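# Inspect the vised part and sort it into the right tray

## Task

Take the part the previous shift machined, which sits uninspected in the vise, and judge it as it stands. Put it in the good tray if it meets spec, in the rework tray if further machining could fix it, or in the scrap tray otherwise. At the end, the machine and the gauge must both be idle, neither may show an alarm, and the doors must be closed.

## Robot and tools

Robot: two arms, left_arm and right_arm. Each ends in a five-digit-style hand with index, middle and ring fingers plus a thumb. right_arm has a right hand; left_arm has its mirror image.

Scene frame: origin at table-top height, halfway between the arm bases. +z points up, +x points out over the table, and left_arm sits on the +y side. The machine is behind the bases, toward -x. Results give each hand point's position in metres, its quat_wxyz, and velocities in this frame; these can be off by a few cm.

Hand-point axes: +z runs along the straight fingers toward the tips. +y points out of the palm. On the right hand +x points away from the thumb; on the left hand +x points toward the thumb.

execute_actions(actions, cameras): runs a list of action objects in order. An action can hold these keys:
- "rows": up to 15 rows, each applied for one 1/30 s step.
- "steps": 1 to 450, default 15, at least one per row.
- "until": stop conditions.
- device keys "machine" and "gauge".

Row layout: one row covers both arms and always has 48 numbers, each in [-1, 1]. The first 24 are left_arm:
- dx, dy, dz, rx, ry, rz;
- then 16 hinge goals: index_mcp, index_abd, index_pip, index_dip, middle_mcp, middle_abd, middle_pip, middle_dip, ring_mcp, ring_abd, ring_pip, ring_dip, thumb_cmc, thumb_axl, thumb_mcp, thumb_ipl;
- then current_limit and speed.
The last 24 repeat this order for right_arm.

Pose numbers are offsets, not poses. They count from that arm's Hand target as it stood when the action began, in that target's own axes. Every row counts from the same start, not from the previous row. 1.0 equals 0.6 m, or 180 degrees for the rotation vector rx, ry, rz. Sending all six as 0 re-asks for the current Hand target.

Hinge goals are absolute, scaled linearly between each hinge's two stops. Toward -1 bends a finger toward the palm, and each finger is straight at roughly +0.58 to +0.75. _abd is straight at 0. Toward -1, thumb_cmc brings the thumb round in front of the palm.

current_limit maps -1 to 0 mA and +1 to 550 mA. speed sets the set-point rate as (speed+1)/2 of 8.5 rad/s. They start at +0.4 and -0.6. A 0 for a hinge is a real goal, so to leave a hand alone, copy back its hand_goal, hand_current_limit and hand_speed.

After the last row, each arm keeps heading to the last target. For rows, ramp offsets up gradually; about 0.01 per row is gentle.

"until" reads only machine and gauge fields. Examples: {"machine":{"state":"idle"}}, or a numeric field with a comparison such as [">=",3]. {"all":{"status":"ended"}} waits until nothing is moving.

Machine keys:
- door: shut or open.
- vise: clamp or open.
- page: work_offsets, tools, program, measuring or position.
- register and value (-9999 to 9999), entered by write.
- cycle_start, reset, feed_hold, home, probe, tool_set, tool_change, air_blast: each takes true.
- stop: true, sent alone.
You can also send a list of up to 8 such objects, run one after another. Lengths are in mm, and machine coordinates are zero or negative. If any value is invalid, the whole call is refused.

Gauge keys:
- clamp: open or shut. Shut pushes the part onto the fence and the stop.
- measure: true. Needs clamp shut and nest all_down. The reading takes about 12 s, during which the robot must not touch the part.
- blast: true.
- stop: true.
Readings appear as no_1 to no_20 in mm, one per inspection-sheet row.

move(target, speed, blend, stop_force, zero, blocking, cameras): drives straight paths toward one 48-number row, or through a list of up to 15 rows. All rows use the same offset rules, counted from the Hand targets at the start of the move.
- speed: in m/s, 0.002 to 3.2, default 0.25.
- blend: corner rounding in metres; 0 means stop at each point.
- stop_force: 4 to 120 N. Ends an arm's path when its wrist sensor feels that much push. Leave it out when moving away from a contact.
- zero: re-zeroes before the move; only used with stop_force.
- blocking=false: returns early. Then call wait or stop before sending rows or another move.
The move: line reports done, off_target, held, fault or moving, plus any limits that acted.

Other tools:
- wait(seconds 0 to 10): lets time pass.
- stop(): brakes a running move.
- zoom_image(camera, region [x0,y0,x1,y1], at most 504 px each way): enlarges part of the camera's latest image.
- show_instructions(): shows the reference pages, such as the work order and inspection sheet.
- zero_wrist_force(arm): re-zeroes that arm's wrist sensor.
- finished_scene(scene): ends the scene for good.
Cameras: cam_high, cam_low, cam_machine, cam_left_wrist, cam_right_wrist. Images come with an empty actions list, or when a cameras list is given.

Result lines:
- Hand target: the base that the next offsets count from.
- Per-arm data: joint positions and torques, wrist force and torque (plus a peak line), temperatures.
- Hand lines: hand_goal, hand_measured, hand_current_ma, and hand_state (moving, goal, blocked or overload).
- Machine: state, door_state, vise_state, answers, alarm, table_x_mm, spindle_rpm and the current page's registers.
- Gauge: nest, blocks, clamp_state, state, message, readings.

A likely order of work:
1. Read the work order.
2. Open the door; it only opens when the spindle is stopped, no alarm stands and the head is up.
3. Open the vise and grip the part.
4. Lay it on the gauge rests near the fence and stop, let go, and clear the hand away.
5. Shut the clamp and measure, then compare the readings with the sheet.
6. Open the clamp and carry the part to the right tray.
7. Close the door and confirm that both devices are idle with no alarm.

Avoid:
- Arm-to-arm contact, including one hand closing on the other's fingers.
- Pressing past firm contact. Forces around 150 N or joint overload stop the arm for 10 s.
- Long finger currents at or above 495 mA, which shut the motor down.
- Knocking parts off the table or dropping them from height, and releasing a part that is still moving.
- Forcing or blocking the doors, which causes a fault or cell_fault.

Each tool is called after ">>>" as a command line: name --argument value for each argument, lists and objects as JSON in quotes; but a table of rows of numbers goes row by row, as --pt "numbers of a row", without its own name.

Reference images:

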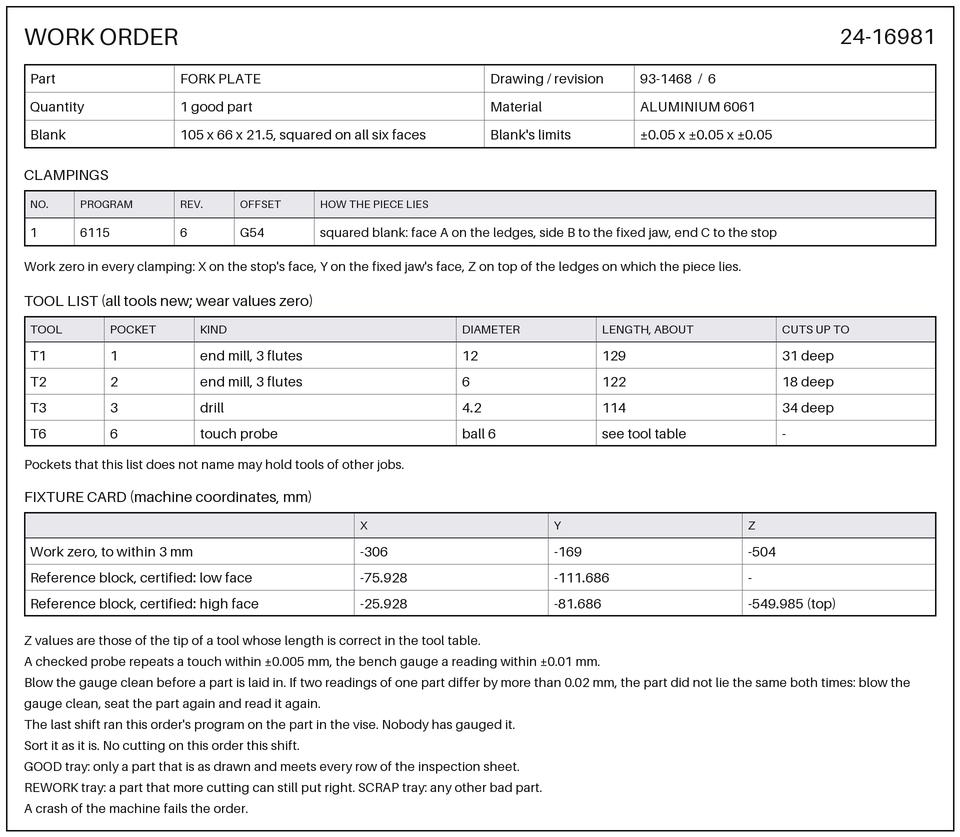

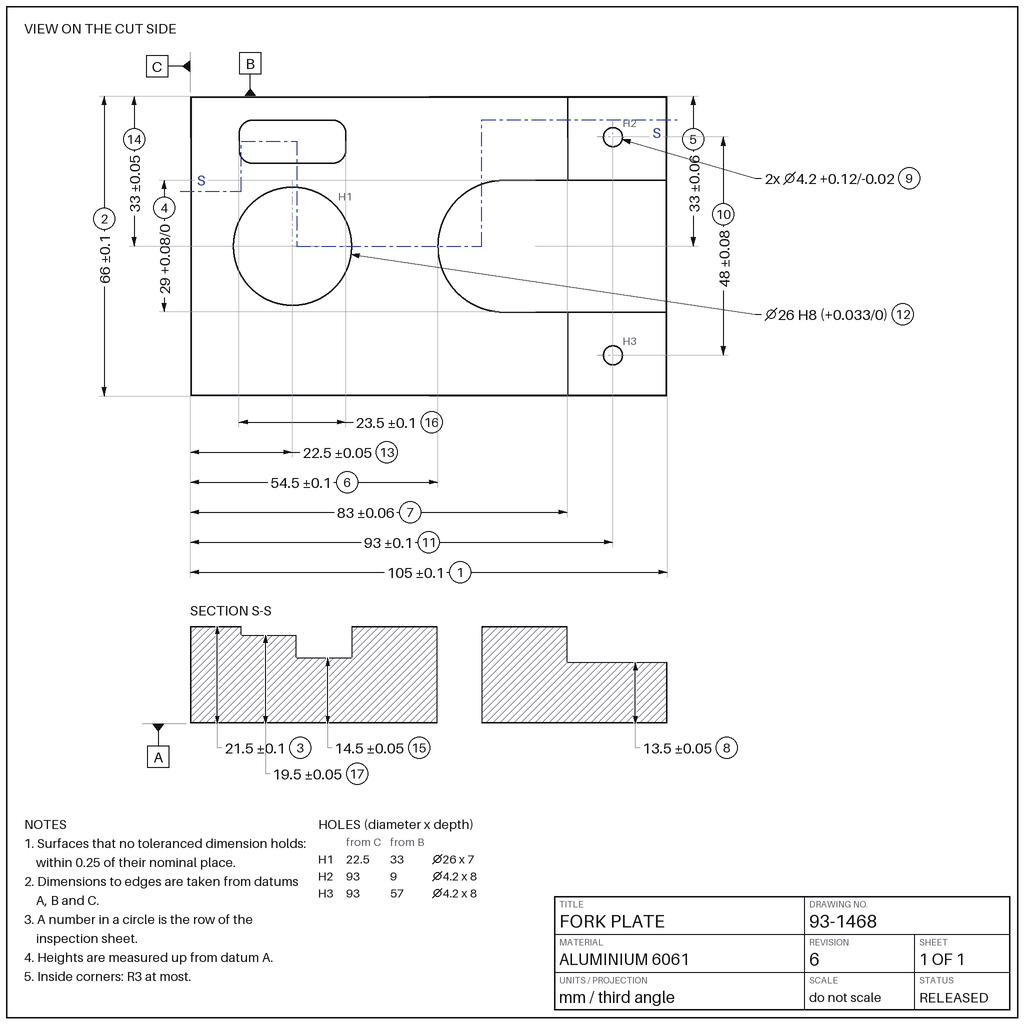

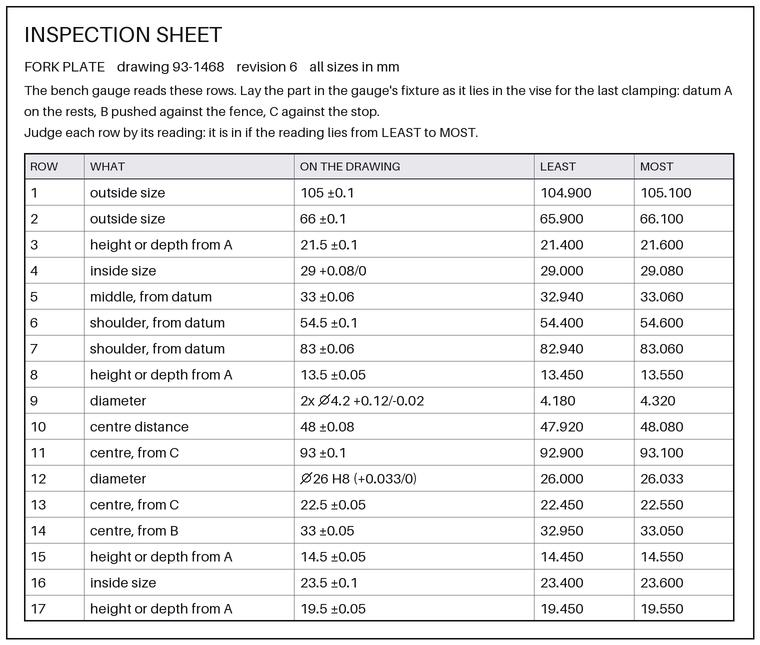

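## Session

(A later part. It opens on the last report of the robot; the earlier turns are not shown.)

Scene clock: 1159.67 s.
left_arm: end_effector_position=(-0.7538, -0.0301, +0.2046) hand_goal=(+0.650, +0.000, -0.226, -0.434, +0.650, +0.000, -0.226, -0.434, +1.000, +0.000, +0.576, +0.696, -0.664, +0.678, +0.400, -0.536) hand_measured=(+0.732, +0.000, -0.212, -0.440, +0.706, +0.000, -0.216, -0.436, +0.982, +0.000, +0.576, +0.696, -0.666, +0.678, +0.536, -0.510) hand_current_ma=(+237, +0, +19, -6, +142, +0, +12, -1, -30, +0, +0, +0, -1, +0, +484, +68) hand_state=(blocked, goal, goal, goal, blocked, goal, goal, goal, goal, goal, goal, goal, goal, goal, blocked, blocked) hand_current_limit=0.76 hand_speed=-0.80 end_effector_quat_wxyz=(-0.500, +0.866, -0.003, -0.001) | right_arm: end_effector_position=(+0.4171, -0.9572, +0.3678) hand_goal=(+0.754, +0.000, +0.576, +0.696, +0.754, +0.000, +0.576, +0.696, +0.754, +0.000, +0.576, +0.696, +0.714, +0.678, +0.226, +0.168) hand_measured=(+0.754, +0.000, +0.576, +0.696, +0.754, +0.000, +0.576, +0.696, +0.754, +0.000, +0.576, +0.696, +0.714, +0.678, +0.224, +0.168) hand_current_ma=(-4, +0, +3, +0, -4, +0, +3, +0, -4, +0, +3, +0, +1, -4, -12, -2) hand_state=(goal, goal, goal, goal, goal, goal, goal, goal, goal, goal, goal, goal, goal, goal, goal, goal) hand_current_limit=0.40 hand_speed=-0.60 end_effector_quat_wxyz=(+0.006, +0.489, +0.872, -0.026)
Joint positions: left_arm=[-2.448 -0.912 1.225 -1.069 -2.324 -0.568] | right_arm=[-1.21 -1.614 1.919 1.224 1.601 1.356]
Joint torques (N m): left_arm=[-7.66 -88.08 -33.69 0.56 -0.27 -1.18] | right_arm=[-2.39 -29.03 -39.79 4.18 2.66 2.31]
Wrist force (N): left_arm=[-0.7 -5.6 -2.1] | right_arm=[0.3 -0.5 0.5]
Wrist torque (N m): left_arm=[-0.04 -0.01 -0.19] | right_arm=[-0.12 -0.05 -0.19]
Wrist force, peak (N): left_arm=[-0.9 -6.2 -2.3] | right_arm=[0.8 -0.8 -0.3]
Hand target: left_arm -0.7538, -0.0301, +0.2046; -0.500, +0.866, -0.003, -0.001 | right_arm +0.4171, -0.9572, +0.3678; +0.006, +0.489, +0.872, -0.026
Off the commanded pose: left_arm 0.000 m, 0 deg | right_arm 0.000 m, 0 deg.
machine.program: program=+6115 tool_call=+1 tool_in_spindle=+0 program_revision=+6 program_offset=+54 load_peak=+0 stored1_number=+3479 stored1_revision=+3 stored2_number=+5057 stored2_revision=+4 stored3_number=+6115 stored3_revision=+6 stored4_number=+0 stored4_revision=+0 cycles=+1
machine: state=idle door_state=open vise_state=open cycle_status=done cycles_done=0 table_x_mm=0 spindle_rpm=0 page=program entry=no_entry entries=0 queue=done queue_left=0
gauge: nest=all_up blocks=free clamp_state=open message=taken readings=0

>>> execute_actions --actions '[{"rows":[[0,0,0,0,0,0,0.635,0,-0.2263,-0.4348,0.6,0,-0.2263,-0.4348,1.0,0,0.576,0.696,-0.664,0.677,0.38,-0.5351,0.76,-0.8,0,0,0,0,0,0,0.754,0,0.576,0.696,0.754,0,0.576,0.696,0.754,0,0.576,0.696,0.714,0.678,0.226,0.168,0.4,-0.6]],"steps":40}]'

>>> move --target '[0,-0.0144,-0.0083,0,0,0,0.635,0,-0.2263,-0.4348,0.6,0,-0.2263,-0.4348,1.0,0,0.576,0.696,-0.664,0.677,0.38,-0.5351,0.76,-0.8,0,0,0,0,0,0,0.754,0,0.576,0.696,0.754,0,0.576,0.696,0.754,0,0.576,0.696,0.714,0.678,0.226,0.168,0.4,-0.6]' --speed 0.01 --cameras '["cam_machine", "cam_low"]'

>>> zoom_image --camera "cam_machine" --region '[230, 60, 420, 300]'

>>> zoom_image --camera "cam_low" --region '[570, 180, 672, 290]'

Scene clock: 1165.60 s.
left_arm: end_effector_position=(-0.7538, -0.0301, +0.2046) hand_goal=(+0.636, +0.000, -0.226, -0.434, +0.600, +0.000, -0.226, -0.434, +1.000, +0.000, +0.576, +0.696, -0.664, +0.678, +0.380, -0.536) hand_measured=(+0.722, +0.000, -0.210, -0.442, +0.694, +0.000, -0.210, -0.440, +0.982, +0.000, +0.576, +0.696, -0.666, +0.678, +0.536, -0.504) hand_current_ma=(+260, +0, +21, -7, +290, +0, +22, -6, -30, +0, +0, +0, -1, +0, +484, +92) hand_state=(blocked, goal, goal, goal, blocked, goal, goal, goal, goal, goal, goal, goal, goal, goal, blocked, blocked) hand_current_limit=0.76 hand_speed=-0.80 end_effector_quat_wxyz=(-0.500, +0.866, -0.003, -0.001) | right_arm: end_effector_position=(+0.4171, -0.9572, +0.3678) hand_goal=(+0.754, +0.000, +0.576, +0.696, +0.754, +0.000, +0.576, +0.696, +0.754, +0.000, +0.576, +0.696, +0.714, +0.678, +0.226, +0.168) hand_measured=(+0.754, +0.000, +0.576, +0.696, +0.754, +0.000, +0.576, +0.696, +0.754, +0.000, +0.576, +0.696, +0.714, +0.678, +0.224, +0.168) hand_current_ma=(-4, +0, +3, +0, -4, +0, +3, +0, -4, +0, +3, +0, +1, -4, -12, -2) hand_state=(goal, goal, goal, goal, goal, goal, goal, goal, goal, goal, goal, goal, goal, goal, goal, goal) hand_current_limit=0.40 hand_speed=-0.60 end_effector_quat_wxyz=(+0.006, +0.489, +0.872, -0.026)
Joint positions: left_arm=[-2.448 -0.912 1.225 -1.069 -2.324 -0.568] | right_arm=[-1.21 -1.614 1.919 1.224 1.601 1.356]
Joint torques (N m): left_arm=[1.14 -93.84 -35.94 0.61 -0.51 -1.08] | right_arm=[-0.88 -29.12 -41.12 4.12 2.4 2.09]
Wrist force (N): left_arm=[-0.9 -7.5 -2.3] | right_arm=[0.3 -0.1 0.0]
Wrist torque (N m): left_arm=[-0.11 -0.01 -0.14] | right_arm=[-0.02 -0.03 -0.20]
Wrist force, peak (N): left_arm=[-0.7 -7.7 -2.4] | right_arm=[0.9 -0.5 -0.6]
Hand target: left_arm -0.7538, -0.0301, +0.2046; -0.500, +0.866, -0.003, -0.001 | right_arm +0.4171, -0.9572, +0.3678; +0.006, +0.489, +0.872, -0.026
Off the commanded pose: left_arm 0.000 m, 0 deg | right_arm 0.000 m, 0 deg.
machine.program: program=+6115 tool_call=+1 tool_in_spindle=+0 program_revision=+6 program_offset=+54 load_peak=+0 stored1_number=+3479 stored1_revision=+3 stored2_number=+5057 stored2_revision=+4 stored3_number=+6115 stored3_revision=+6 stored4_number=+0 stored4_revision=+0 cycles=+1
machine: state=idle door_state=open vise_state=open cycle_status=done cycles_done=0 table_x_mm=0 spindle_rpm=0 page=program entry=no_entry entries=0 queue=done queue_left=0
gauge: nest=all_up blocks=free clamp_state=open message=taken readings=0

Scene clock: 1166.83 s.
left_arm: end_effector_position=(-0.7538, -0.0301, +0.2144) hand_goal=(+0.636, +0.000, -0.226, -0.434, +0.600, +0.000, -0.226, -0.434, +1.000, +0.000, +0.576, +0.696, -0.664, +0.678, +0.380, -0.536) hand_measured=(+0.702, +0.000, -0.194, -0.426, +0.672, +0.000, -0.192, -0.424, +0.982, +0.000, +0.576, +0.696, -0.664, +0.678, +0.536, -0.492) hand_current_ma=(+175, +0, +60, +9, +197, +0, +63, +12, -30, +0, +0, +0, +0, +0, +484, +138) hand_state=(blocked, goal, blocked, goal, blocked, goal, blocked, goal, goal, goal, goal, goal, goal, goal, blocked, blocked) hand_current_limit=0.76 hand_speed=-0.80 end_effector_quat_wxyz=(-0.500, +0.866, -0.003, -0.001) | right_arm: end_effector_position=(+0.4171, -0.9572, +0.3678) hand_goal=(+0.754, +0.000, +0.576, +0.696, +0.754, +0.000, +0.576, +0.696, +0.754, +0.000, +0.576, +0.696, +0.714, +0.678, +0.226, +0.168) hand_measured=(+0.754, +0.000, +0.576, +0.696, +0.754, +0.000, +0.576, +0.696, +0.754, +0.000, +0.576, +0.696, +0.714, +0.678, +0.224, +0.168) hand_current_ma=(-4, +0, +3, +0, -4, +0, +3, +0, -4, +0, +3, +0, +1, -4, -12, -2) hand_state=(goal, goal, goal, goal, goal, goal, goal, goal, goal, goal, goal, goal, goal, goal, goal, goal) hand_current_limit=0.40 hand_speed=-0.60 end_effector_quat_wxyz=(+0.006, +0.489, +0.872, -0.026)
Joint positions: left_arm=[-2.448 -0.917 1.216 -1.054 -2.324 -0.568] | right_arm=[-1.21 -1.614 1.919 1.224 1.601 1.356]
Joint torques (N m): left_arm=[0.11 -112.46 -62.19 1.1 0.23 -0.43] | right_arm=[-0.72 -29.07 -40.44 4.07 2.55 2.1]
Wrist force (N): left_arm=[-1.4 2.3 0.3] | right_arm=[0.3 -0.2 0.0]
Wrist torque (N m): left_arm=[0.15 0.03 -0.15] | right_arm=[-0.03 -0.03 -0.19]
Wrist force, peak (N): left_arm=[-0.7 -7.6 -2.2] | right_arm=[0.8 -0.6 -0.2]
Hand target: left_arm -0.7538, -0.0301, +0.2146; -0.500, +0.866, -0.003, -0.001 | right_arm +0.4171, -0.9572, +0.3678; +0.006, +0.489, +0.872, -0.026
Off the commanded pose: left_arm 0.000 m, 0 deg | right_arm 0.000 m, 0 deg.
machine.program: program=+6115 tool_call=+1 tool_in_spindle=+0 program_revision=+6 program_offset=+54 load_peak=+0 stored1_number=+3479 stored1_revision=+3 stored2_number=+5057 stored2_revision=+4 stored3_number=+6115 stored3_revision=+6 stored4_number=+0 stored4_revision=+0 cycles=+1
machine: state=idle door_state=open vise_state=open cycle_status=done cycles_done=0 table_x_mm=0 spindle_rpm=0 page=program entry=no_entry entries=0 queue=done queue_left=0
gauge: nest=all_up blocks=free clamp_state=open message=taken readings=0
move: done
Images, in order (width x height): cam_low 672x504, cam_machine 672x504.

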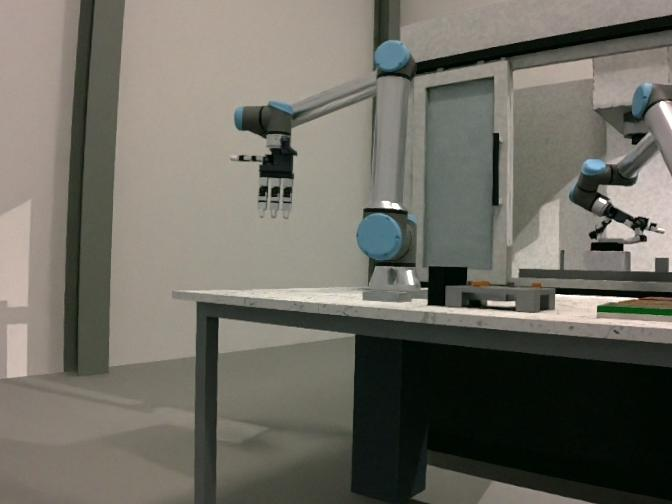

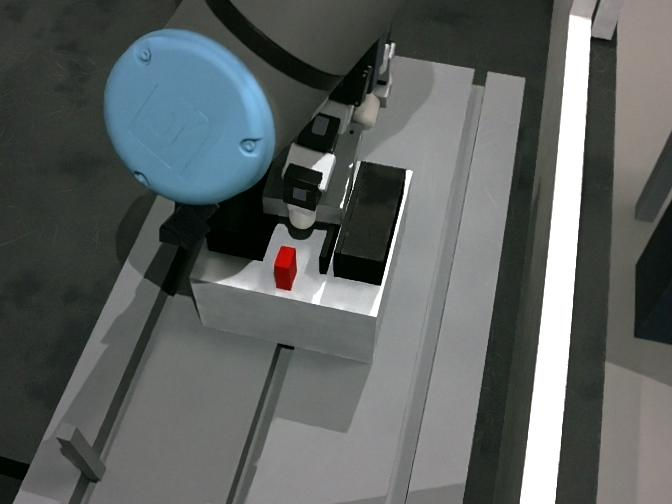

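Scaled by 2.100 from the camera's 672x504 image, which has a finer 960x720 frame.

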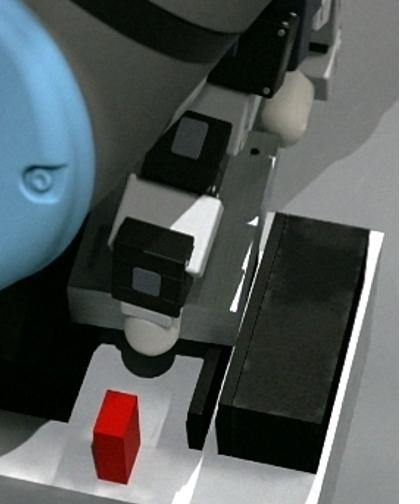

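Scaled by 4.582 from the camera's 672x504 image, which has a finer 960x720 frame.

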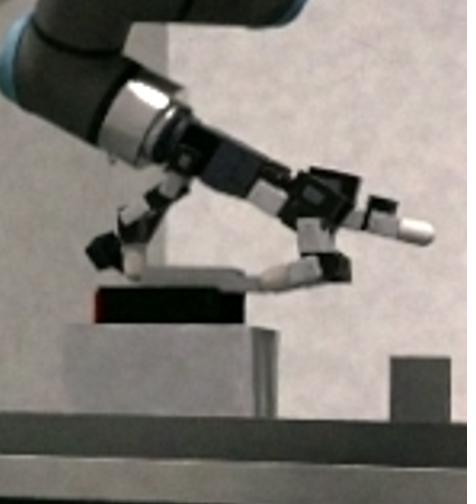

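>>> move --target '[0,-0.0507,-0.0293,0,0,0,0.62,0,-0.2263,-0.4348,0.585,0,-0.2263,-0.4348,1.0,0,0.576,0.696,-0.664,0.677,0.38,-0.5351,0.76,-0.8,0,0,0,0,0,0,0.754,0,0.576,0.696,0.754,0,0.576,0.696,0.754,0,0.576,0.696,0.714,0.678,0.226,0.168,0.4,-0.6]' --speed 0.015 --cameras '["cam_machine", "cam_low"]'

>>> zoom_image --camera "cam_machine" --region '[230, 60, 420, 300]'

>>> zoom_image --camera "cam_low" --region '[570, 180, 672, 290]'

Scene clock: 1175.20 s.
left_arm: end_effector_position=(-0.7537, -0.0301, +0.2495) hand_goal=(+0.620, +0.000, -0.226, -0.434, +0.586, +0.000, -0.226, -0.434, +1.000, +0.000, +0.576, +0.696, -0.664, +0.678, +0.380, -0.536) hand_measured=(+0.694, +0.000, -0.190, -0.424, +0.662, +0.000, -0.188, -0.422, +0.982, +0.000, +0.576, +0.696, -0.658, +0.678, +0.536, -0.488) hand_current_ma=(+209, +0, +71, +10, +213, +0, +72, +16, -30, +0, +0, +0, +7, +0, +484, +157) hand_state=(blocked, goal, blocked, goal, blocked, goal, blocked, goal, goal, goal, goal, goal, goal, goal, blocked, blocked) hand_current_limit=0.76 hand_speed=-0.80 end_effector_quat_wxyz=(-0.500, +0.866, -0.003, -0.001) | right_arm: end_effector_position=(+0.4171, -0.9572, +0.3678) hand_goal=(+0.754, +0.000, +0.576, +0.696, +0.754, +0.000, +0.576, +0.696, +0.754, +0.000, +0.576, +0.696, +0.714, +0.678, +0.226, +0.168) hand_measured=(+0.754, +0.000, +0.576, +0.696, +0.754, +0.000, +0.576, +0.696, +0.754, +0.000, +0.576, +0.696, +0.714, +0.678, +0.224, +0.168) hand_current_ma=(-4, +0, +3, +0, -4, +0, +3, +0, -4, +0, +3, +0, +1, -4, -12, -2) hand_state=(goal, goal, goal, goal, goal, goal, goal, goal, goal, goal, goal, goal, goal, goal, goal, goal) hand_current_limit=0.40 hand_speed=-0.60 end_effector_quat_wxyz=(+0.006, +0.489, +0.872, -0.026)
Joint positions: left_arm=[-2.448 -0.934 1.18 -1.001 -2.324 -0.567] | right_arm=[-1.21 -1.614 1.919 1.224 1.601 1.356]
Joint torques (N m): left_arm=[5.89 -114.54 -62.89 1.52 0.64 1.67] | right_arm=[-1.91 -29.36 -39.79 4.46 2.74 2.19]
Wrist force (N): left_arm=[-0.8 2.2 0.8] | right_arm=[0.7 -0.1 -0.1]
Wrist torque (N m): left_arm=[0.09 0.01 -0.16] | right_arm=[-0.01 -0.09 -0.16]
Wrist force, peak (N): left_arm=[-1.6 3.0 0.9] | right_arm=[1.0 -0.7 -0.2]
Hand target: left_arm -0.7537, -0.0301, +0.2497; -0.500, +0.866, -0.003, -0.001 | right_arm +0.4171, -0.9572, +0.3678; +0.006, +0.489, +0.872, -0.026
Off the commanded pose: left_arm 0.000 m, 0 deg | right_arm 0.000 m, 0 deg.
machine.program: program=+6115 tool_call=+1 tool_in_spindle=+0 program_revision=+6 program_offset=+54 load_peak=+0 stored1_number=+3479 stored1_revision=+3 stored2_number=+5057 stored2_revision=+4 stored3_number=+6115 stored3_revision=+6 stored4_number=+0 stored4_revision=+0 cycles=+1
machine: state=idle door_state=open vise_state=open cycle_status=done cycles_done=0 table_x_mm=0 spindle_rpm=0 page=program entry=no_entry entries=0 queue=done queue_left=0
gauge: nest=all_up blocks=free clamp_state=open message=taken readings=0
move: done
Images, in order (width x height): cam_low 672x504, cam_machine 672x504.

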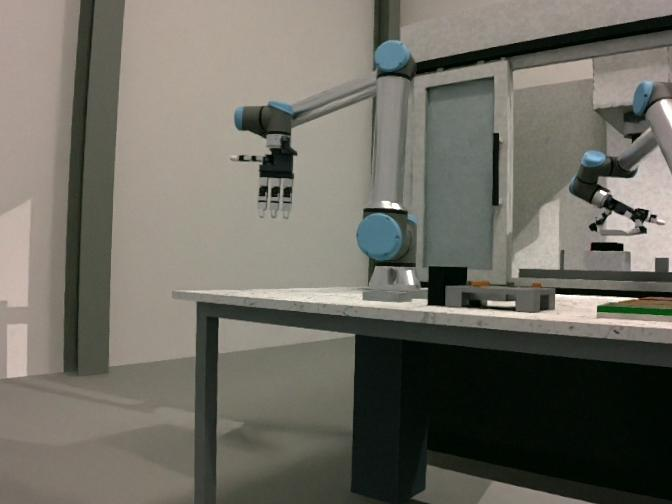

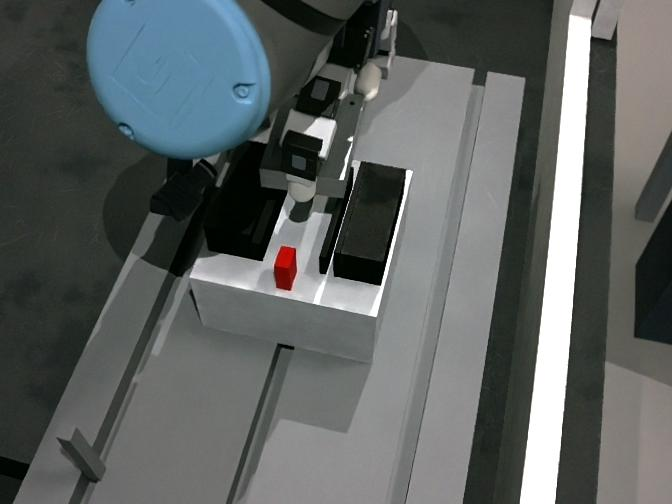

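Scaled by 2.100 from the camera's 672x504 image, which has a finer 960x720 frame.

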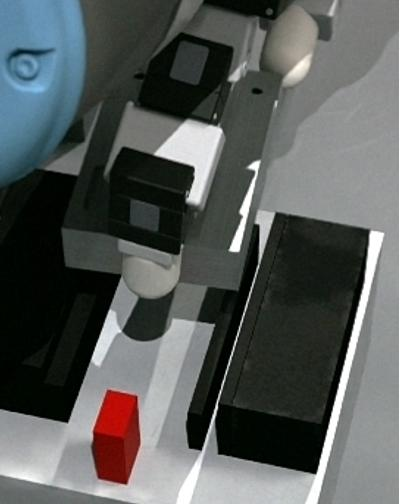

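Scaled by 4.582 from the camera's 672x504 image, which has a finer 960x720 frame.

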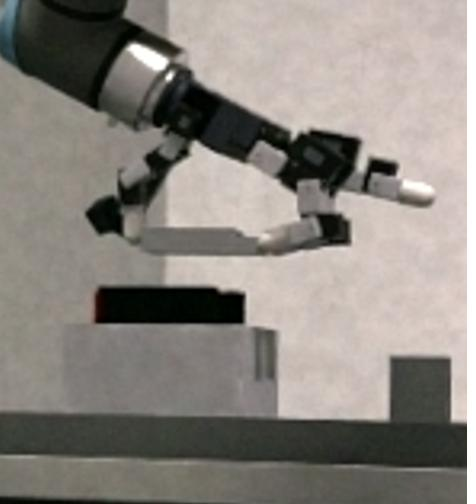

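>>> move --pt "0.0895 -0.0083 -0.12 0 0 0 0.62 0 -0.2263 -0.4348 0.585 0 -0.2263 -0.4348 1.0 0 0.576 0.696 -0.664 0.677 0.38 -0.5351 0.76 -0.8 0 0 0 0 0 0 0.754 0 0.576 0.696 0.754 0 0.576 0.696 0.754 0 0.576 0.696 0.714 0.678 0.226 0.168 0.4 -0.6" --pt "0.256 0.0251 -0.1778 0 0 0 0.62 0 -0.2263 -0.4348 0.585 0 -0.2263 -0.4348 1.0 0 0.576 0.696 -0.664 0.677 0.38 -0.5351 0.76 -0.8 0 0 0 0 0 0 0.754 0 0.576 0.696 0.754 0 0.576 0.696 0.754 0 0.576 0.696 0.714 0.678 0.226 0.168 0.4 -0.6" --pt "0.7562 0.0334 -0.1923 0 0 0 0.62 0 -0.2263 -0.4348 0.585 0 -0.2263 -0.4348 1.0 0 0.576 0.696 -0.664 0.677 0.38 -0.5351 0.76 -0.8 0 0 0 0 0 0 0.754 0 0.576 0.696 0.754 0 0.576 0.696 0.754 0 0.576 0.696 0.714 0.678 0.226 0.168 0.4 -0.6" --speed 0.08 --blend 0.02 --cameras '["cam_low", "cam_left_wrist"]'

>>> zoom_image --camera "cam_low" --region '[480, 120, 672, 290]'

Scene clock: 1199.33 s.
left_arm: end_effector_position=(-0.3006, -0.1420, +0.2882) hand_goal=(+0.620, +0.000, -0.226, -0.434, +0.586, +0.000, -0.226, -0.434, +1.000, +0.000, +0.576, +0.696, -0.664, +0.678, +0.380, -0.536) hand_measured=(+0.694, +0.000, -0.188, -0.424, +0.660, +0.000, -0.188, -0.422, +0.982, +0.000, +0.576, +0.696, -0.656, +0.678, +0.536, -0.488) hand_current_ma=(+209, +0, +72, +10, +209, +0, +74, +16, -30, +0, +0, +0, +9, +0, +484, +157) hand_state=(blocked, goal, blocked, goal, blocked, goal, blocked, goal, goal, goal, goal, goal, goal, goal, blocked, blocked) hand_current_limit=0.76 hand_speed=-0.80 end_effector_quat_wxyz=(-0.500, +0.866, -0.003, -0.001) | right_arm: end_effector_position=(+0.4171, -0.9572, +0.3678) hand_goal=(+0.754, +0.000, +0.576, +0.696, +0.754, +0.000, +0.576, +0.696, +0.754, +0.000, +0.576, +0.696, +0.714, +0.678, +0.226, +0.168) hand_measured=(+0.754, +0.000, +0.576, +0.696, +0.754, +0.000, +0.576, +0.696, +0.754, +0.000, +0.576, +0.696, +0.714, +0.678, +0.224, +0.168) hand_current_ma=(-4, +0, +3, +0, -4, +0, +3, +0, -4, +0, +3, +0, +1, -4, -12, -2) hand_state=(goal, goal, goal, goal, goal, goal, goal, goal, goal, goal, goal, goal, goal, goal, goal, goal) hand_current_limit=0.40 hand_speed=-0.60 end_effector_quat_wxyz=(+0.006, +0.489, +0.872, -0.026)
Joint positions: left_arm=[-1.995 -1.134 1.4 -0.837 -1.963 -0.237] | right_arm=[-1.21 -1.614 1.919 1.224 1.601 1.356]
Joint torques (N m): left_arm=[12.17 -104.12 -33.12 3.07 1.11 2.27] | right_arm=[-4.15 -31.15 -40.54 4.44 2.58 1.93]
Wrist force (N): left_arm=[-0.9 2.7 0.9] | right_arm=[0.4 0.1 0.1]
Wrist torque (N m): left_arm=[0.18 0.07 -0.15] | right_arm=[0.00 -0.05 -0.18]
Wrist force, peak (N): left_arm=[-0.5 3.4 1.5] | right_arm=[1.1 -0.4 -0.7]
Hand target: left_arm -0.3003, -0.1420, +0.2882; -0.500, +0.866, -0.003, -0.001 | right_arm +0.4171, -0.9572, +0.3678; +0.006, +0.489, +0.872, -0.026
Off the commanded pose: left_arm 0.000 m, 0 deg | right_arm 0.000 m, 0 deg.
machine.program: program=+6115 tool_call=+1 tool_in_spindle=+0 program_revision=+6 program_offset=+54 load_peak=+0 stored1_number=+3479 stored1_revision=+3 stored2_number=+5057 stored2_revision=+4 stored3_number=+6115 stored3_revision=+6 stored4_number=+0 stored4_revision=+0 cycles=+1
machine: state=idle door_state=open vise_state=open cycle_status=done cycles_done=0 table_x_mm=0 spindle_rpm=0 page=program entry=no_entry entries=0 queue=done queue_left=0
gauge: nest=all_up blocks=free clamp_state=open message=taken readings=0
move: done
Images, in order (width x height): cam_low 672x504, cam_left_wrist 672x504.

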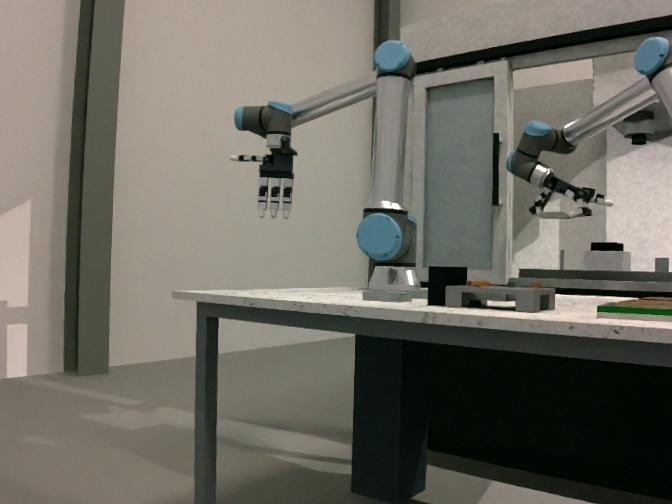

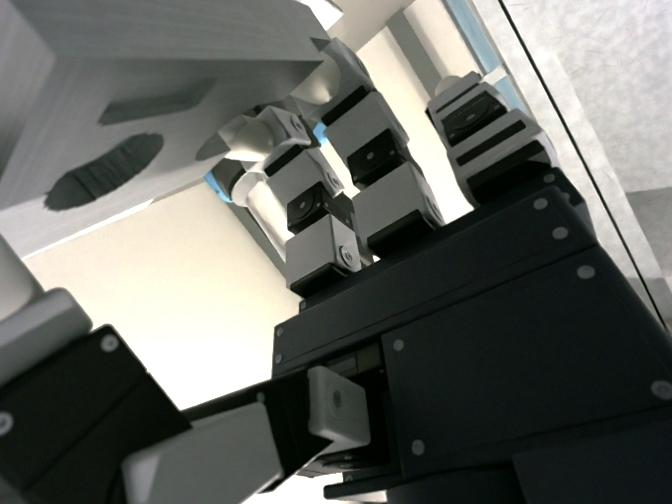

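Scaled by 2.625 from the camera's 672x504 image, which has a finer 960x720 frame.

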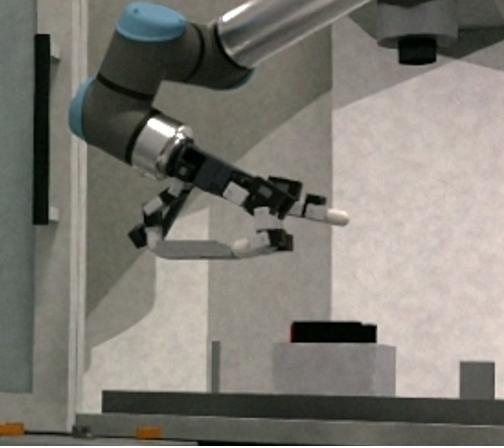

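>>> move --pt "0.5 0.0632 0.1173 0 0 0 0.62 0 -0.2263 -0.4348 0.585 0 -0.2263 -0.4348 1.0 0 0.576 0.696 -0.664 0.677 0.38 -0.5351 0.76 -0.8 0 0 0 0 0 0 0.754 0 0.576 0.696 0.754 0 0.576 0.696 0.754 0 0.576 0.696 0.714 0.678 0.226 0.168 0.4 -0.6" --pt "0.917 0.0992 0.3883 0 0 0 0.62 0 -0.2263 -0.4348 0.585 0 -0.2263 -0.4348 1.0 0 0.576 0.696 -0.664 0.677 0.38 -0.5351 0.76 -0.8 0 0 0 0 0 0 0.754 0 0.576 0.696 0.754 0 0.576 0.696 0.754 0 0.576 0.696 0.714 0.678 0.226 0.168 0.4 -0.6" --speed 0.09 --blend 0.03 --cameras '["cam_high", "cam_low", "cam_left_wrist"]'

>>> zoom_image --camera "cam_low" --region '[480, 140, 672, 330]'

>>> zoom_image --camera "cam_high" --region '[240, 110, 440, 250]'

Scene clock: 1210.13 s.
left_arm: end_effector_position=(+0.2498, +0.0275, +0.1181) hand_goal=(+0.620, +0.000, -0.226, -0.434, +0.586, +0.000, -0.226, -0.434, +1.000, +0.000, +0.576, +0.696, -0.664, +0.678, +0.380, -0.536) hand_measured=(+0.694, +0.000, -0.188, -0.424, +0.660, +0.000, -0.188, -0.422, +0.982, +0.000, +0.576, +0.696, -0.656, +0.678, +0.536, -0.488) hand_current_ma=(+209, +0, +72, +10, +209, +0, +74, +16, -30, +0, +0, +0, +9, +0, +484, +157) hand_state=(blocked, goal, blocked, goal, blocked, goal, blocked, goal, goal, goal, goal, goal, goal, goal, blocked, blocked) hand_current_limit=0.76 hand_speed=-0.80 end_effector_quat_wxyz=(-0.500, +0.866, -0.003, -0.001) | right_arm: end_effector_position=(+0.4171, -0.9572, +0.3678) hand_goal=(+0.754, +0.000, +0.576, +0.696, +0.754, +0.000, +0.576, +0.696, +0.754, +0.000, +0.576, +0.696, +0.714, +0.678, +0.226, +0.168) hand_measured=(+0.754, +0.000, +0.576, +0.696, +0.754, +0.000, +0.576, +0.696, +0.754, +0.000, +0.576, +0.696, +0.714, +0.678, +0.224, +0.168) hand_current_ma=(-4, +0, +3, +0, -4, +0, +3, +0, -4, +0, +3, +0, +1, -4, -12, -2) hand_state=(goal, goal, goal, goal, goal, goal, goal, goal, goal, goal, goal, goal, goal, goal, goal, goal) hand_current_limit=0.40 hand_speed=-0.60 end_effector_quat_wxyz=(+0.006, +0.489, +0.872, -0.026)
Joint positions: left_arm=[-1.335 -1.207 1.834 -1.159 -1.396 0.107] | right_arm=[-1.21 -1.614 1.919 1.224 1.601 1.356]
Joint torques (N m): left_arm=[12.07 -56.36 -25.64 -2.94 1.56 1.82] | right_arm=[-6.4 -30.83 -41.04 4.03 2.56 1.88]
Wrist force (N): left_arm=[-1.0 2.9 0.8] | right_arm=[0.5 -0.5 -0.6]
Wrist torque (N m): left_arm=[0.22 0.09 -0.13] | right_arm=[-0.02 -0.05 -0.19]
Wrist force, peak (N): left_arm=[-1.2 3.5 0.8] | right_arm=[0.3 -1.0 -0.7]
Hand target: left_arm +0.2500, +0.0276, +0.1181; -0.500, +0.866, -0.003, -0.001 | right_arm +0.4171, -0.9572, +0.3678; +0.006, +0.489, +0.872, -0.026
Off the commanded pose: left_arm 0.000 m, 0 deg | right_arm 0.000 m, 0 deg.
machine.program: program=+6115 tool_call=+1 tool_in_spindle=+0 program_revision=+6 program_offset=+54 load_peak=+0 stored1_number=+3479 stored1_revision=+3 stored2_number=+5057 stored2_revision=+4 stored3_number=+6115 stored3_revision=+6 stored4_number=+0 stored4_revision=+0 cycles=+1
machine: state=idle door_state=open vise_state=open cycle_status=done cycles_done=0 table_x_mm=0 spindle_rpm=0 page=program entry=no_entry entries=0 queue=done queue_left=0
gauge: nest=all_up blocks=free clamp_state=open message=taken readings=0
move: done
Images, in order (width x height): cam_high 672x504, cam_low 672x504, cam_left_wrist 672x504.

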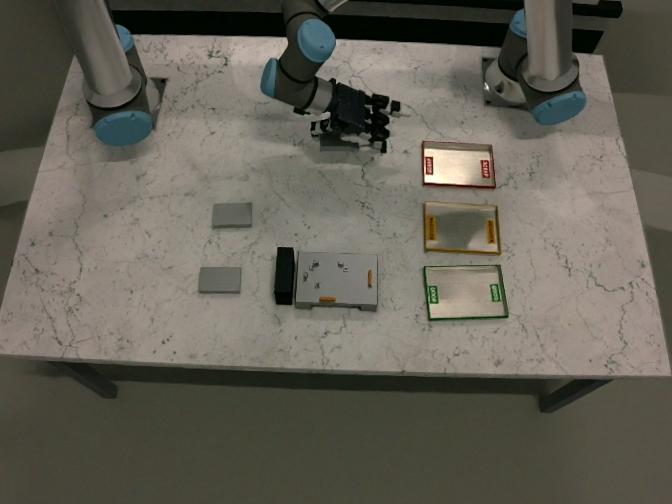

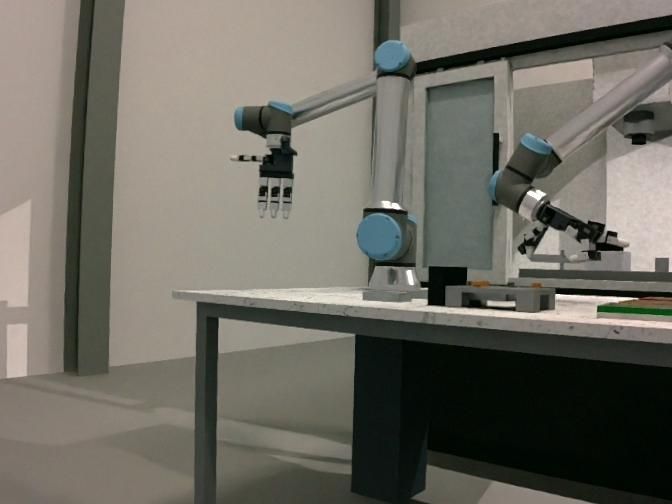

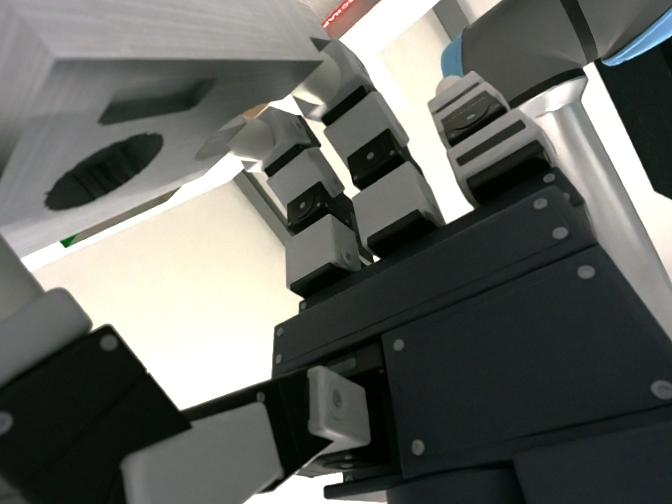

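Scaled by 2.625 from the camera's 672x504 image, which has a finer 960x720 frame.

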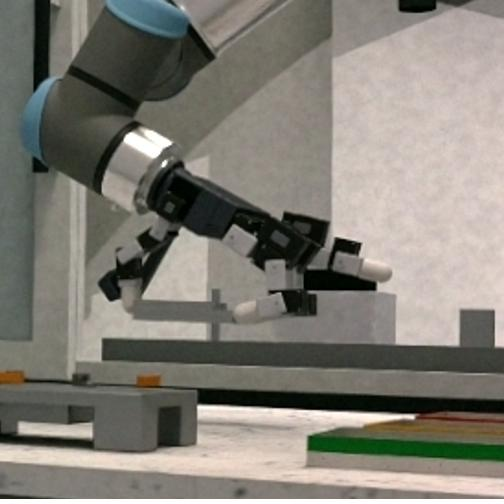

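Scaled by 2.520 from the camera's 672x504 image, which has a finer 960x720 frame.

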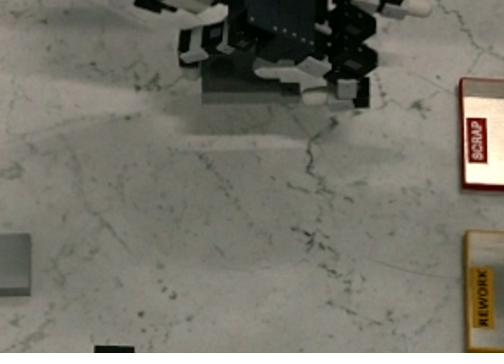

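>>> move --target '[0.0833,0.1324,0.0811,0,0,0,0.62,0,-0.2263,-0.4348,0.585,0,-0.2263,-0.4348,1.0,0,0.576,0.696,-0.664,0.677,0.38,-0.5351,0.76,-0.8,0,0,0,0,0,0,0.754,0,0.576,0.696,0.754,0,0.576,0.696,0.754,0,0.576,0.696,0.714,0.678,0.226,0.168,0.4,-0.6]' --speed 0.06

>>> move --target '[0,0.0361,0.0208,0,0,0,0.62,0,-0.2263,-0.4348,0.585,0,-0.2263,-0.4348,1.0,0,0.576,0.696,-0.664,0.677,0.38,-0.5351,0.76,-0.8,0,0,0,0,0,0,0.754,0,0.576,0.696,0.754,0,0.576,0.696,0.754,0,0.576,0.696,0.714,0.678,0.226,0.168,0.4,-0.6]' --speed 0.01 --stop_force 4 --cameras '["cam_high", "cam_low", "cam_left_wrist"]'

>>> zoom_image --camera "cam_low" --region '[480, 180, 672, 330]'

>>> zoom_image --camera "cam_high" --region '[270, 110, 440, 240]'

Scene clock: 1218.43 s.
left_arm: end_effector_position=(+0.2995, +0.0299, +0.0249) hand_goal=(+0.620, +0.000, -0.226, -0.434, +0.586, +0.000, -0.226, -0.434, +1.000, +0.000, +0.576, +0.696, -0.664, +0.678, +0.380, -0.536) hand_measured=(+0.694, +0.000, -0.188, -0.424, +0.660, +0.000, -0.188, -0.422, +0.982, +0.000, +0.576, +0.696, -0.656, +0.678, +0.536, -0.488) hand_current_ma=(+209, +0, +72, +10, +209, +0, +74, +16, -30, +0, +0, +0, +9, +0, +484, +157) hand_state=(blocked, goal, blocked, goal, blocked, goal, blocked, goal, goal, goal, goal, goal, goal, goal, blocked, blocked) hand_current_limit=0.76 hand_speed=-0.80 end_effector_quat_wxyz=(-0.500, +0.866, -0.003, -0.001) | right_arm: end_effector_position=(+0.4171, -0.9572, +0.3678) hand_goal=(+0.754, +0.000, +0.576, +0.696, +0.754, +0.000, +0.576, +0.696, +0.754, +0.000, +0.576, +0.696, +0.714, +0.678, +0.226, +0.168) hand_measured=(+0.754, +0.000, +0.576, +0.696, +0.754, +0.000, +0.576, +0.696, +0.754, +0.000, +0.576, +0.696, +0.714, +0.678, +0.224, +0.168) hand_current_ma=(-4, +0, +3, +0, -4, +0, +3, +0, -4, +0, +3, +0, +1, -4, -12, -2) hand_state=(goal, goal, goal, goal, goal, goal, goal, goal, goal, goal, goal, goal, goal, goal, goal, goal) hand_current_limit=0.40 hand_speed=-0.60 end_effector_quat_wxyz=(+0.006, +0.489, +0.872, -0.026)
Joint positions: left_arm=[-1.27 -1.08 1.846 -1.305 -1.34 0.141] | right_arm=[-1.21 -1.614 1.919 1.224 1.601 1.356]
Joint torques (N m): left_arm=[17.09 -64.08 -46.04 -4.33 2.94 1.86] | right_arm=[-3.59 -29.31 -40.57 4.38 2.73 1.79]
Wrist force (N): left_arm=[-0.7 3.3 1.0] | right_arm=[0.6 -0.2 -0.5]
Wrist torque (N m): left_arm=[0.30 0.04 -0.16] | right_arm=[0.00 -0.08 -0.16]
Wrist force, peak (N): left_arm=[-0.2 3.8 1.5] | right_arm=[1.1 -0.8 -0.4]
Hand target: left_arm +0.2996, +0.0298, +0.0247; -0.500, +0.866, -0.003, -0.001 | right_arm +0.4171, -0.9572, +0.3678; +0.006, +0.489, +0.872, -0.026
Off the commanded pose: left_arm 0.000 m, 0 deg | right_arm 0.000 m, 0 deg.
machine.program: program=+6115 tool_call=+1 tool_in_spindle=+0 program_revision=+6 program_offset=+54 load_peak=+0 stored1_number=+3479 stored1_revision=+3 stored2_number=+5057 stored2_revision=+4 stored3_number=+6115 stored3_revision=+6 stored4_number=+0 stored4_revision=+0 cycles=+1
machine: state=idle door_state=open vise_state=open cycle_status=done cycles_done=0 table_x_mm=0 spindle_rpm=0 page=program entry=no_entry entries=0 queue=done queue_left=0
gauge: nest=all_up blocks=free clamp_state=open message=taken readings=0
move: done

Scene clock: 1221.23 s.
left_arm: end_effector_position=(+0.2996, +0.0298, +0.0115) hand_goal=(+0.620, +0.000, -0.226, -0.434, +0.586, +0.000, -0.226, -0.434, +1.000, +0.000, +0.576, +0.696, -0.664, +0.678, +0.380, -0.536) hand_measured=(+0.694, +0.000, -0.188, -0.428, +0.660, +0.000, -0.188, -0.430, +0.982, +0.000, +0.576, +0.696, -0.656, +0.678, +0.536, -0.488) hand_current_ma=(+209, +0, +72, +4, +209, +0, +74, +4, -30, +0, +0, +0, +9, +0, +484, +160) hand_state=(blocked, goal, blocked, goal, blocked, goal, blocked, goal, goal, goal, goal, goal, goal, goal, blocked, blocked) hand_current_limit=0.76 hand_speed=-0.80 end_effector_quat_wxyz=(-0.500, +0.866, -0.003, -0.001) | right_arm: end_effector_position=(+0.4171, -0.9572, +0.3678) hand_goal=(+0.754, +0.000, +0.576, +0.696, +0.754, +0.000, +0.576, +0.696, +0.754, +0.000, +0.576, +0.696, +0.714, +0.678, +0.226, +0.168) hand_measured=(+0.754, +0.000, +0.576, +0.696, +0.754, +0.000, +0.576, +0.696, +0.754, +0.000, +0.576, +0.696, +0.714, +0.678, +0.224, +0.168) hand_current_ma=(-4, +0, +3, +0, -4, +0, +3, +0, -4, +0, +3, +0, +1, -4, -12, -2) hand_state=(goal, goal, goal, goal, goal, goal, goal, goal, goal, goal, goal, goal, goal, goal, goal, goal) hand_current_limit=0.40 hand_speed=-0.60 end_effector_quat_wxyz=(+0.006, +0.489, +0.872, -0.026)
Joint positions: left_arm=[-1.27 -1.064 1.851 -1.327 -1.34 0.141] | right_arm=[-1.21 -1.614 1.919 1.224 1.601 1.356]
Joint torques (N m): left_arm=[0.82 -90.15 -47.39 2.54 0.76 0.11] | right_arm=[-4.92 -29.24 -40.68 4.2 2.66 1.91]
Wrist force (N): left_arm=[-0.3 1.4 0.6] | right_arm=[0.3 -0.2 -0.1]
Wrist torque (N m): left_arm=[0.40 -0.01 -0.12] | right_arm=[-0.04 -0.03 -0.19]
Wrist force, peak (N): left_arm=[-0.8 3.7 0.9] | right_arm=[0.6 -0.5 -0.6]
Hand target: left_arm +0.2996, +0.0298, +0.0115; -0.500, +0.866, -0.003, -0.001 (not the last commanded pose) | right_arm +0.4171, -0.9572, +0.3678; +0.006, +0.489, +0.872, -0.026
Off the commanded pose: left_arm 0.012 m, 0 deg | right_arm 0.000 m, 0 deg.
machine.program: program=+6115 tool_call=+1 tool_in_spindle=+0 program_revision=+6 program_offset=+54 load_peak=+0 stored1_number=+3479 stored1_revision=+3 stored2_number=+5057 stored2_revision=+4 stored3_number=+6115 stored3_revision=+6 stored4_number=+0 stored4_revision=+0 cycles=+1
machine: state=idle door_state=open vise_state=open cycle_status=done cycles_done=0 table_x_mm=0 spindle_rpm=0 page=program entry=no_entry entries=0 queue=done queue_left=0
gauge: nest=all_up blocks=free clamp_state=open message=taken readings=0
move: contact (left_arm)
Images, in order (width x height): cam_high 672x504, cam_low 672x504, cam_left_wrist 672x504.

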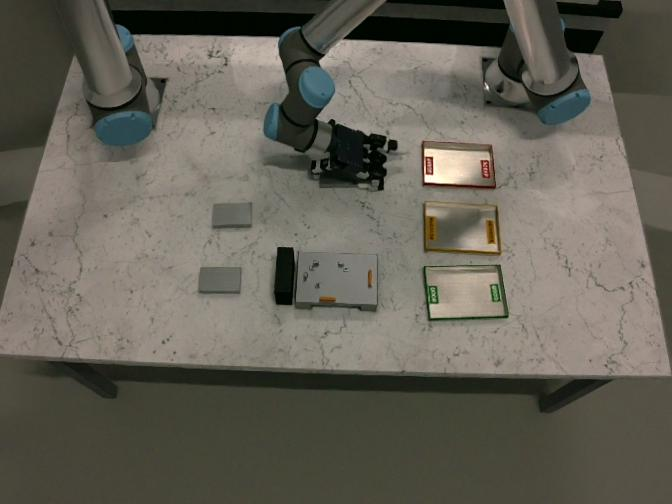

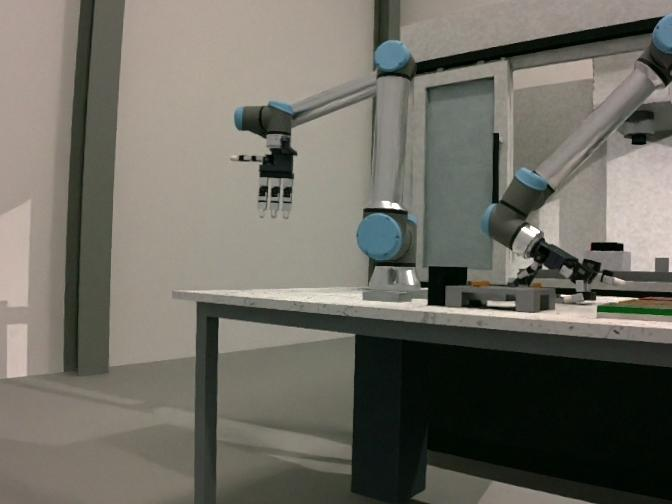

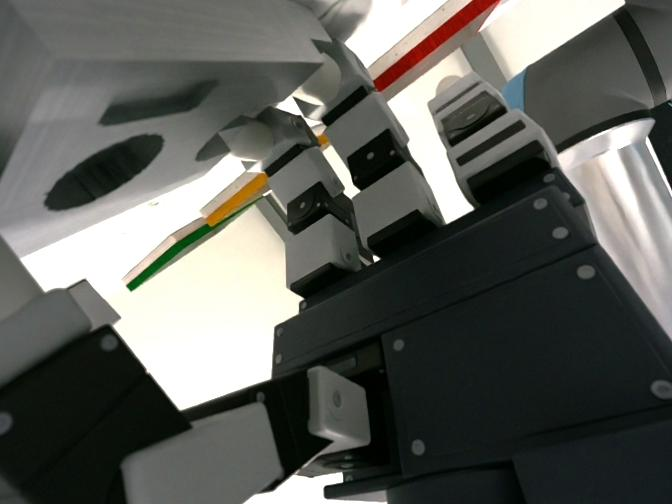

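Scaled by 2.625 from the camera's 672x504 image, which has a finer 960x720 frame.

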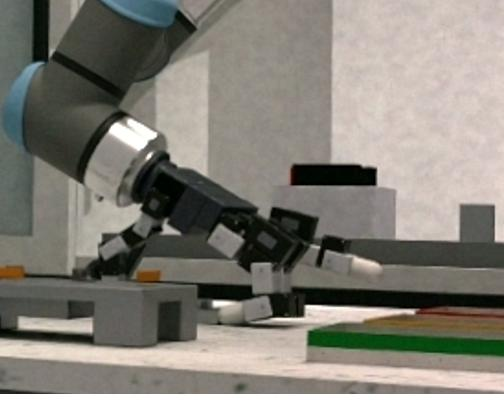

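Scaled by 2.965 from the camera's 672x504 image, which has a finer 960x720 frame.

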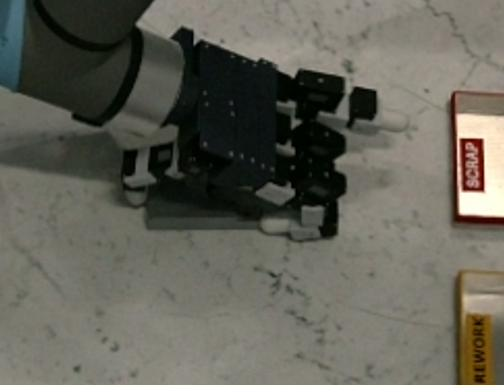

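>>> move --target '[0,0.0072,0.0042,0,0,0,0.62,0,-0.2263,-0.4348,0.585,0,-0.2263,-0.4348,1.0,0,0.576,0.696,-0.664,0.677,0.38,-0.5351,0.76,-0.8,0,0,0,0,0,0,0.754,0,0.576,0.696,0.754,0,0.576,0.696,0.754,0,0.576,0.696,0.714,0.678,0.226,0.168,0.4,-0.6]' --speed 0.006 --stop_force 6 --cameras '["cam_left_wrist"]'

Scene clock: 1226.20 s.
left_arm: end_effector_position=(+0.2996, +0.0297, +0.0108) hand_goal=(+0.620, +0.000, -0.226, -0.434, +0.586, +0.000, -0.226, -0.434, +1.000, +0.000, +0.576, +0.696, -0.664, +0.678, +0.380, -0.536) hand_measured=(+0.694, +0.000, -0.188, -0.438, +0.660, +0.000, -0.188, -0.438, +0.982, +0.000, +0.576, +0.696, -0.656, +0.678, +0.536, -0.488) hand_current_ma=(+209, +0, +72, -3, +210, +0, +74, -4, -30, +0, +0, +0, +9, +0, +484, +160) hand_state=(blocked, goal, blocked, goal, blocked, goal, blocked, goal, goal, goal, goal, goal, goal, goal, blocked, blocked) hand_current_limit=0.76 hand_speed=-0.80 end_effector_quat_wxyz=(-0.500, +0.866, -0.003, -0.001) | right_arm: end_effector_position=(+0.4171, -0.9572, +0.3678) hand_goal=(+0.754, +0.000, +0.576, +0.696, +0.754, +0.000, +0.576, +0.696, +0.754, +0.000, +0.576, +0.696, +0.714, +0.678, +0.226, +0.168) hand_measured=(+0.754, +0.000, +0.576, +0.696, +0.754, +0.000, +0.576, +0.696, +0.754, +0.000, +0.576, +0.696, +0.714, +0.678, +0.224, +0.168) hand_current_ma=(-4, +0, +3, +0, -4, +0, +3, +0, -4, +0, +3, +0, +1, -4, -12, -2) hand_state=(goal, goal, goal, goal, goal, goal, goal, goal, goal, goal, goal, goal, goal, goal, goal, goal) hand_current_limit=0.40 hand_speed=-0.60 end_effector_quat_wxyz=(+0.006, +0.489, +0.872, -0.026)
Joint positions: left_arm=[-1.27 -1.063 1.851 -1.328 -1.34 0.141] | right_arm=[-1.21 -1.614 1.919 1.224 1.601 1.356]
Joint torques (N m): left_arm=[10.64 -88.28 -47.39 1.12 1.83 0.37] | right_arm=[-1.49 -28.78 -40.03 4.33 2.47 1.96]
Wrist force (N): left_arm=[-1.1 -4.0 1.1] | right_arm=[0.3 0.0 -0.3]
Wrist torque (N m): left_arm=[0.53 0.00 -0.14] | right_arm=[0.00 -0.03 -0.19]
Wrist force, peak (N): left_arm=[-1.1 -6.9 0.7] | right_arm=[0.3 -1.0 -0.2]
Hand target: left_arm +0.2996, +0.0297, +0.0108; -0.500, +0.866, -0.003, -0.001 (not the last commanded pose) | right_arm +0.4171, -0.9572, +0.3678; +0.006, +0.489, +0.872, -0.026
Off the commanded pose: left_arm 0.004 m, 0 deg | right_arm 0.000 m, 0 deg.
machine.program: program=+6115 tool_call=+1 tool_in_spindle=+0 program_revision=+6 program_offset=+54 load_peak=+0 stored1_number=+3479 stored1_revision=+3 stored2_number=+5057 stored2_revision=+4 stored3_number=+6115 stored3_revision=+6 stored4_number=+0 stored4_revision=+0 cycles=+1
machine: state=idle door_state=open vise_state=open cycle_status=done cycles_done=0 table_x_mm=0 spindle_rpm=0 page=program entry=no_entry entries=0 queue=done queue_left=0
gauge: nest=all_up blocks=free clamp_state=open message=taken readings=0
move: contact (left_arm)
Images, in order (width x height): cam_left_wrist 672x504.

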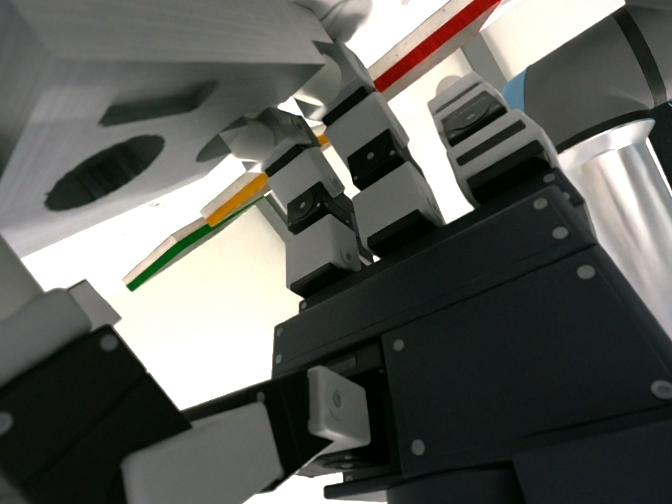

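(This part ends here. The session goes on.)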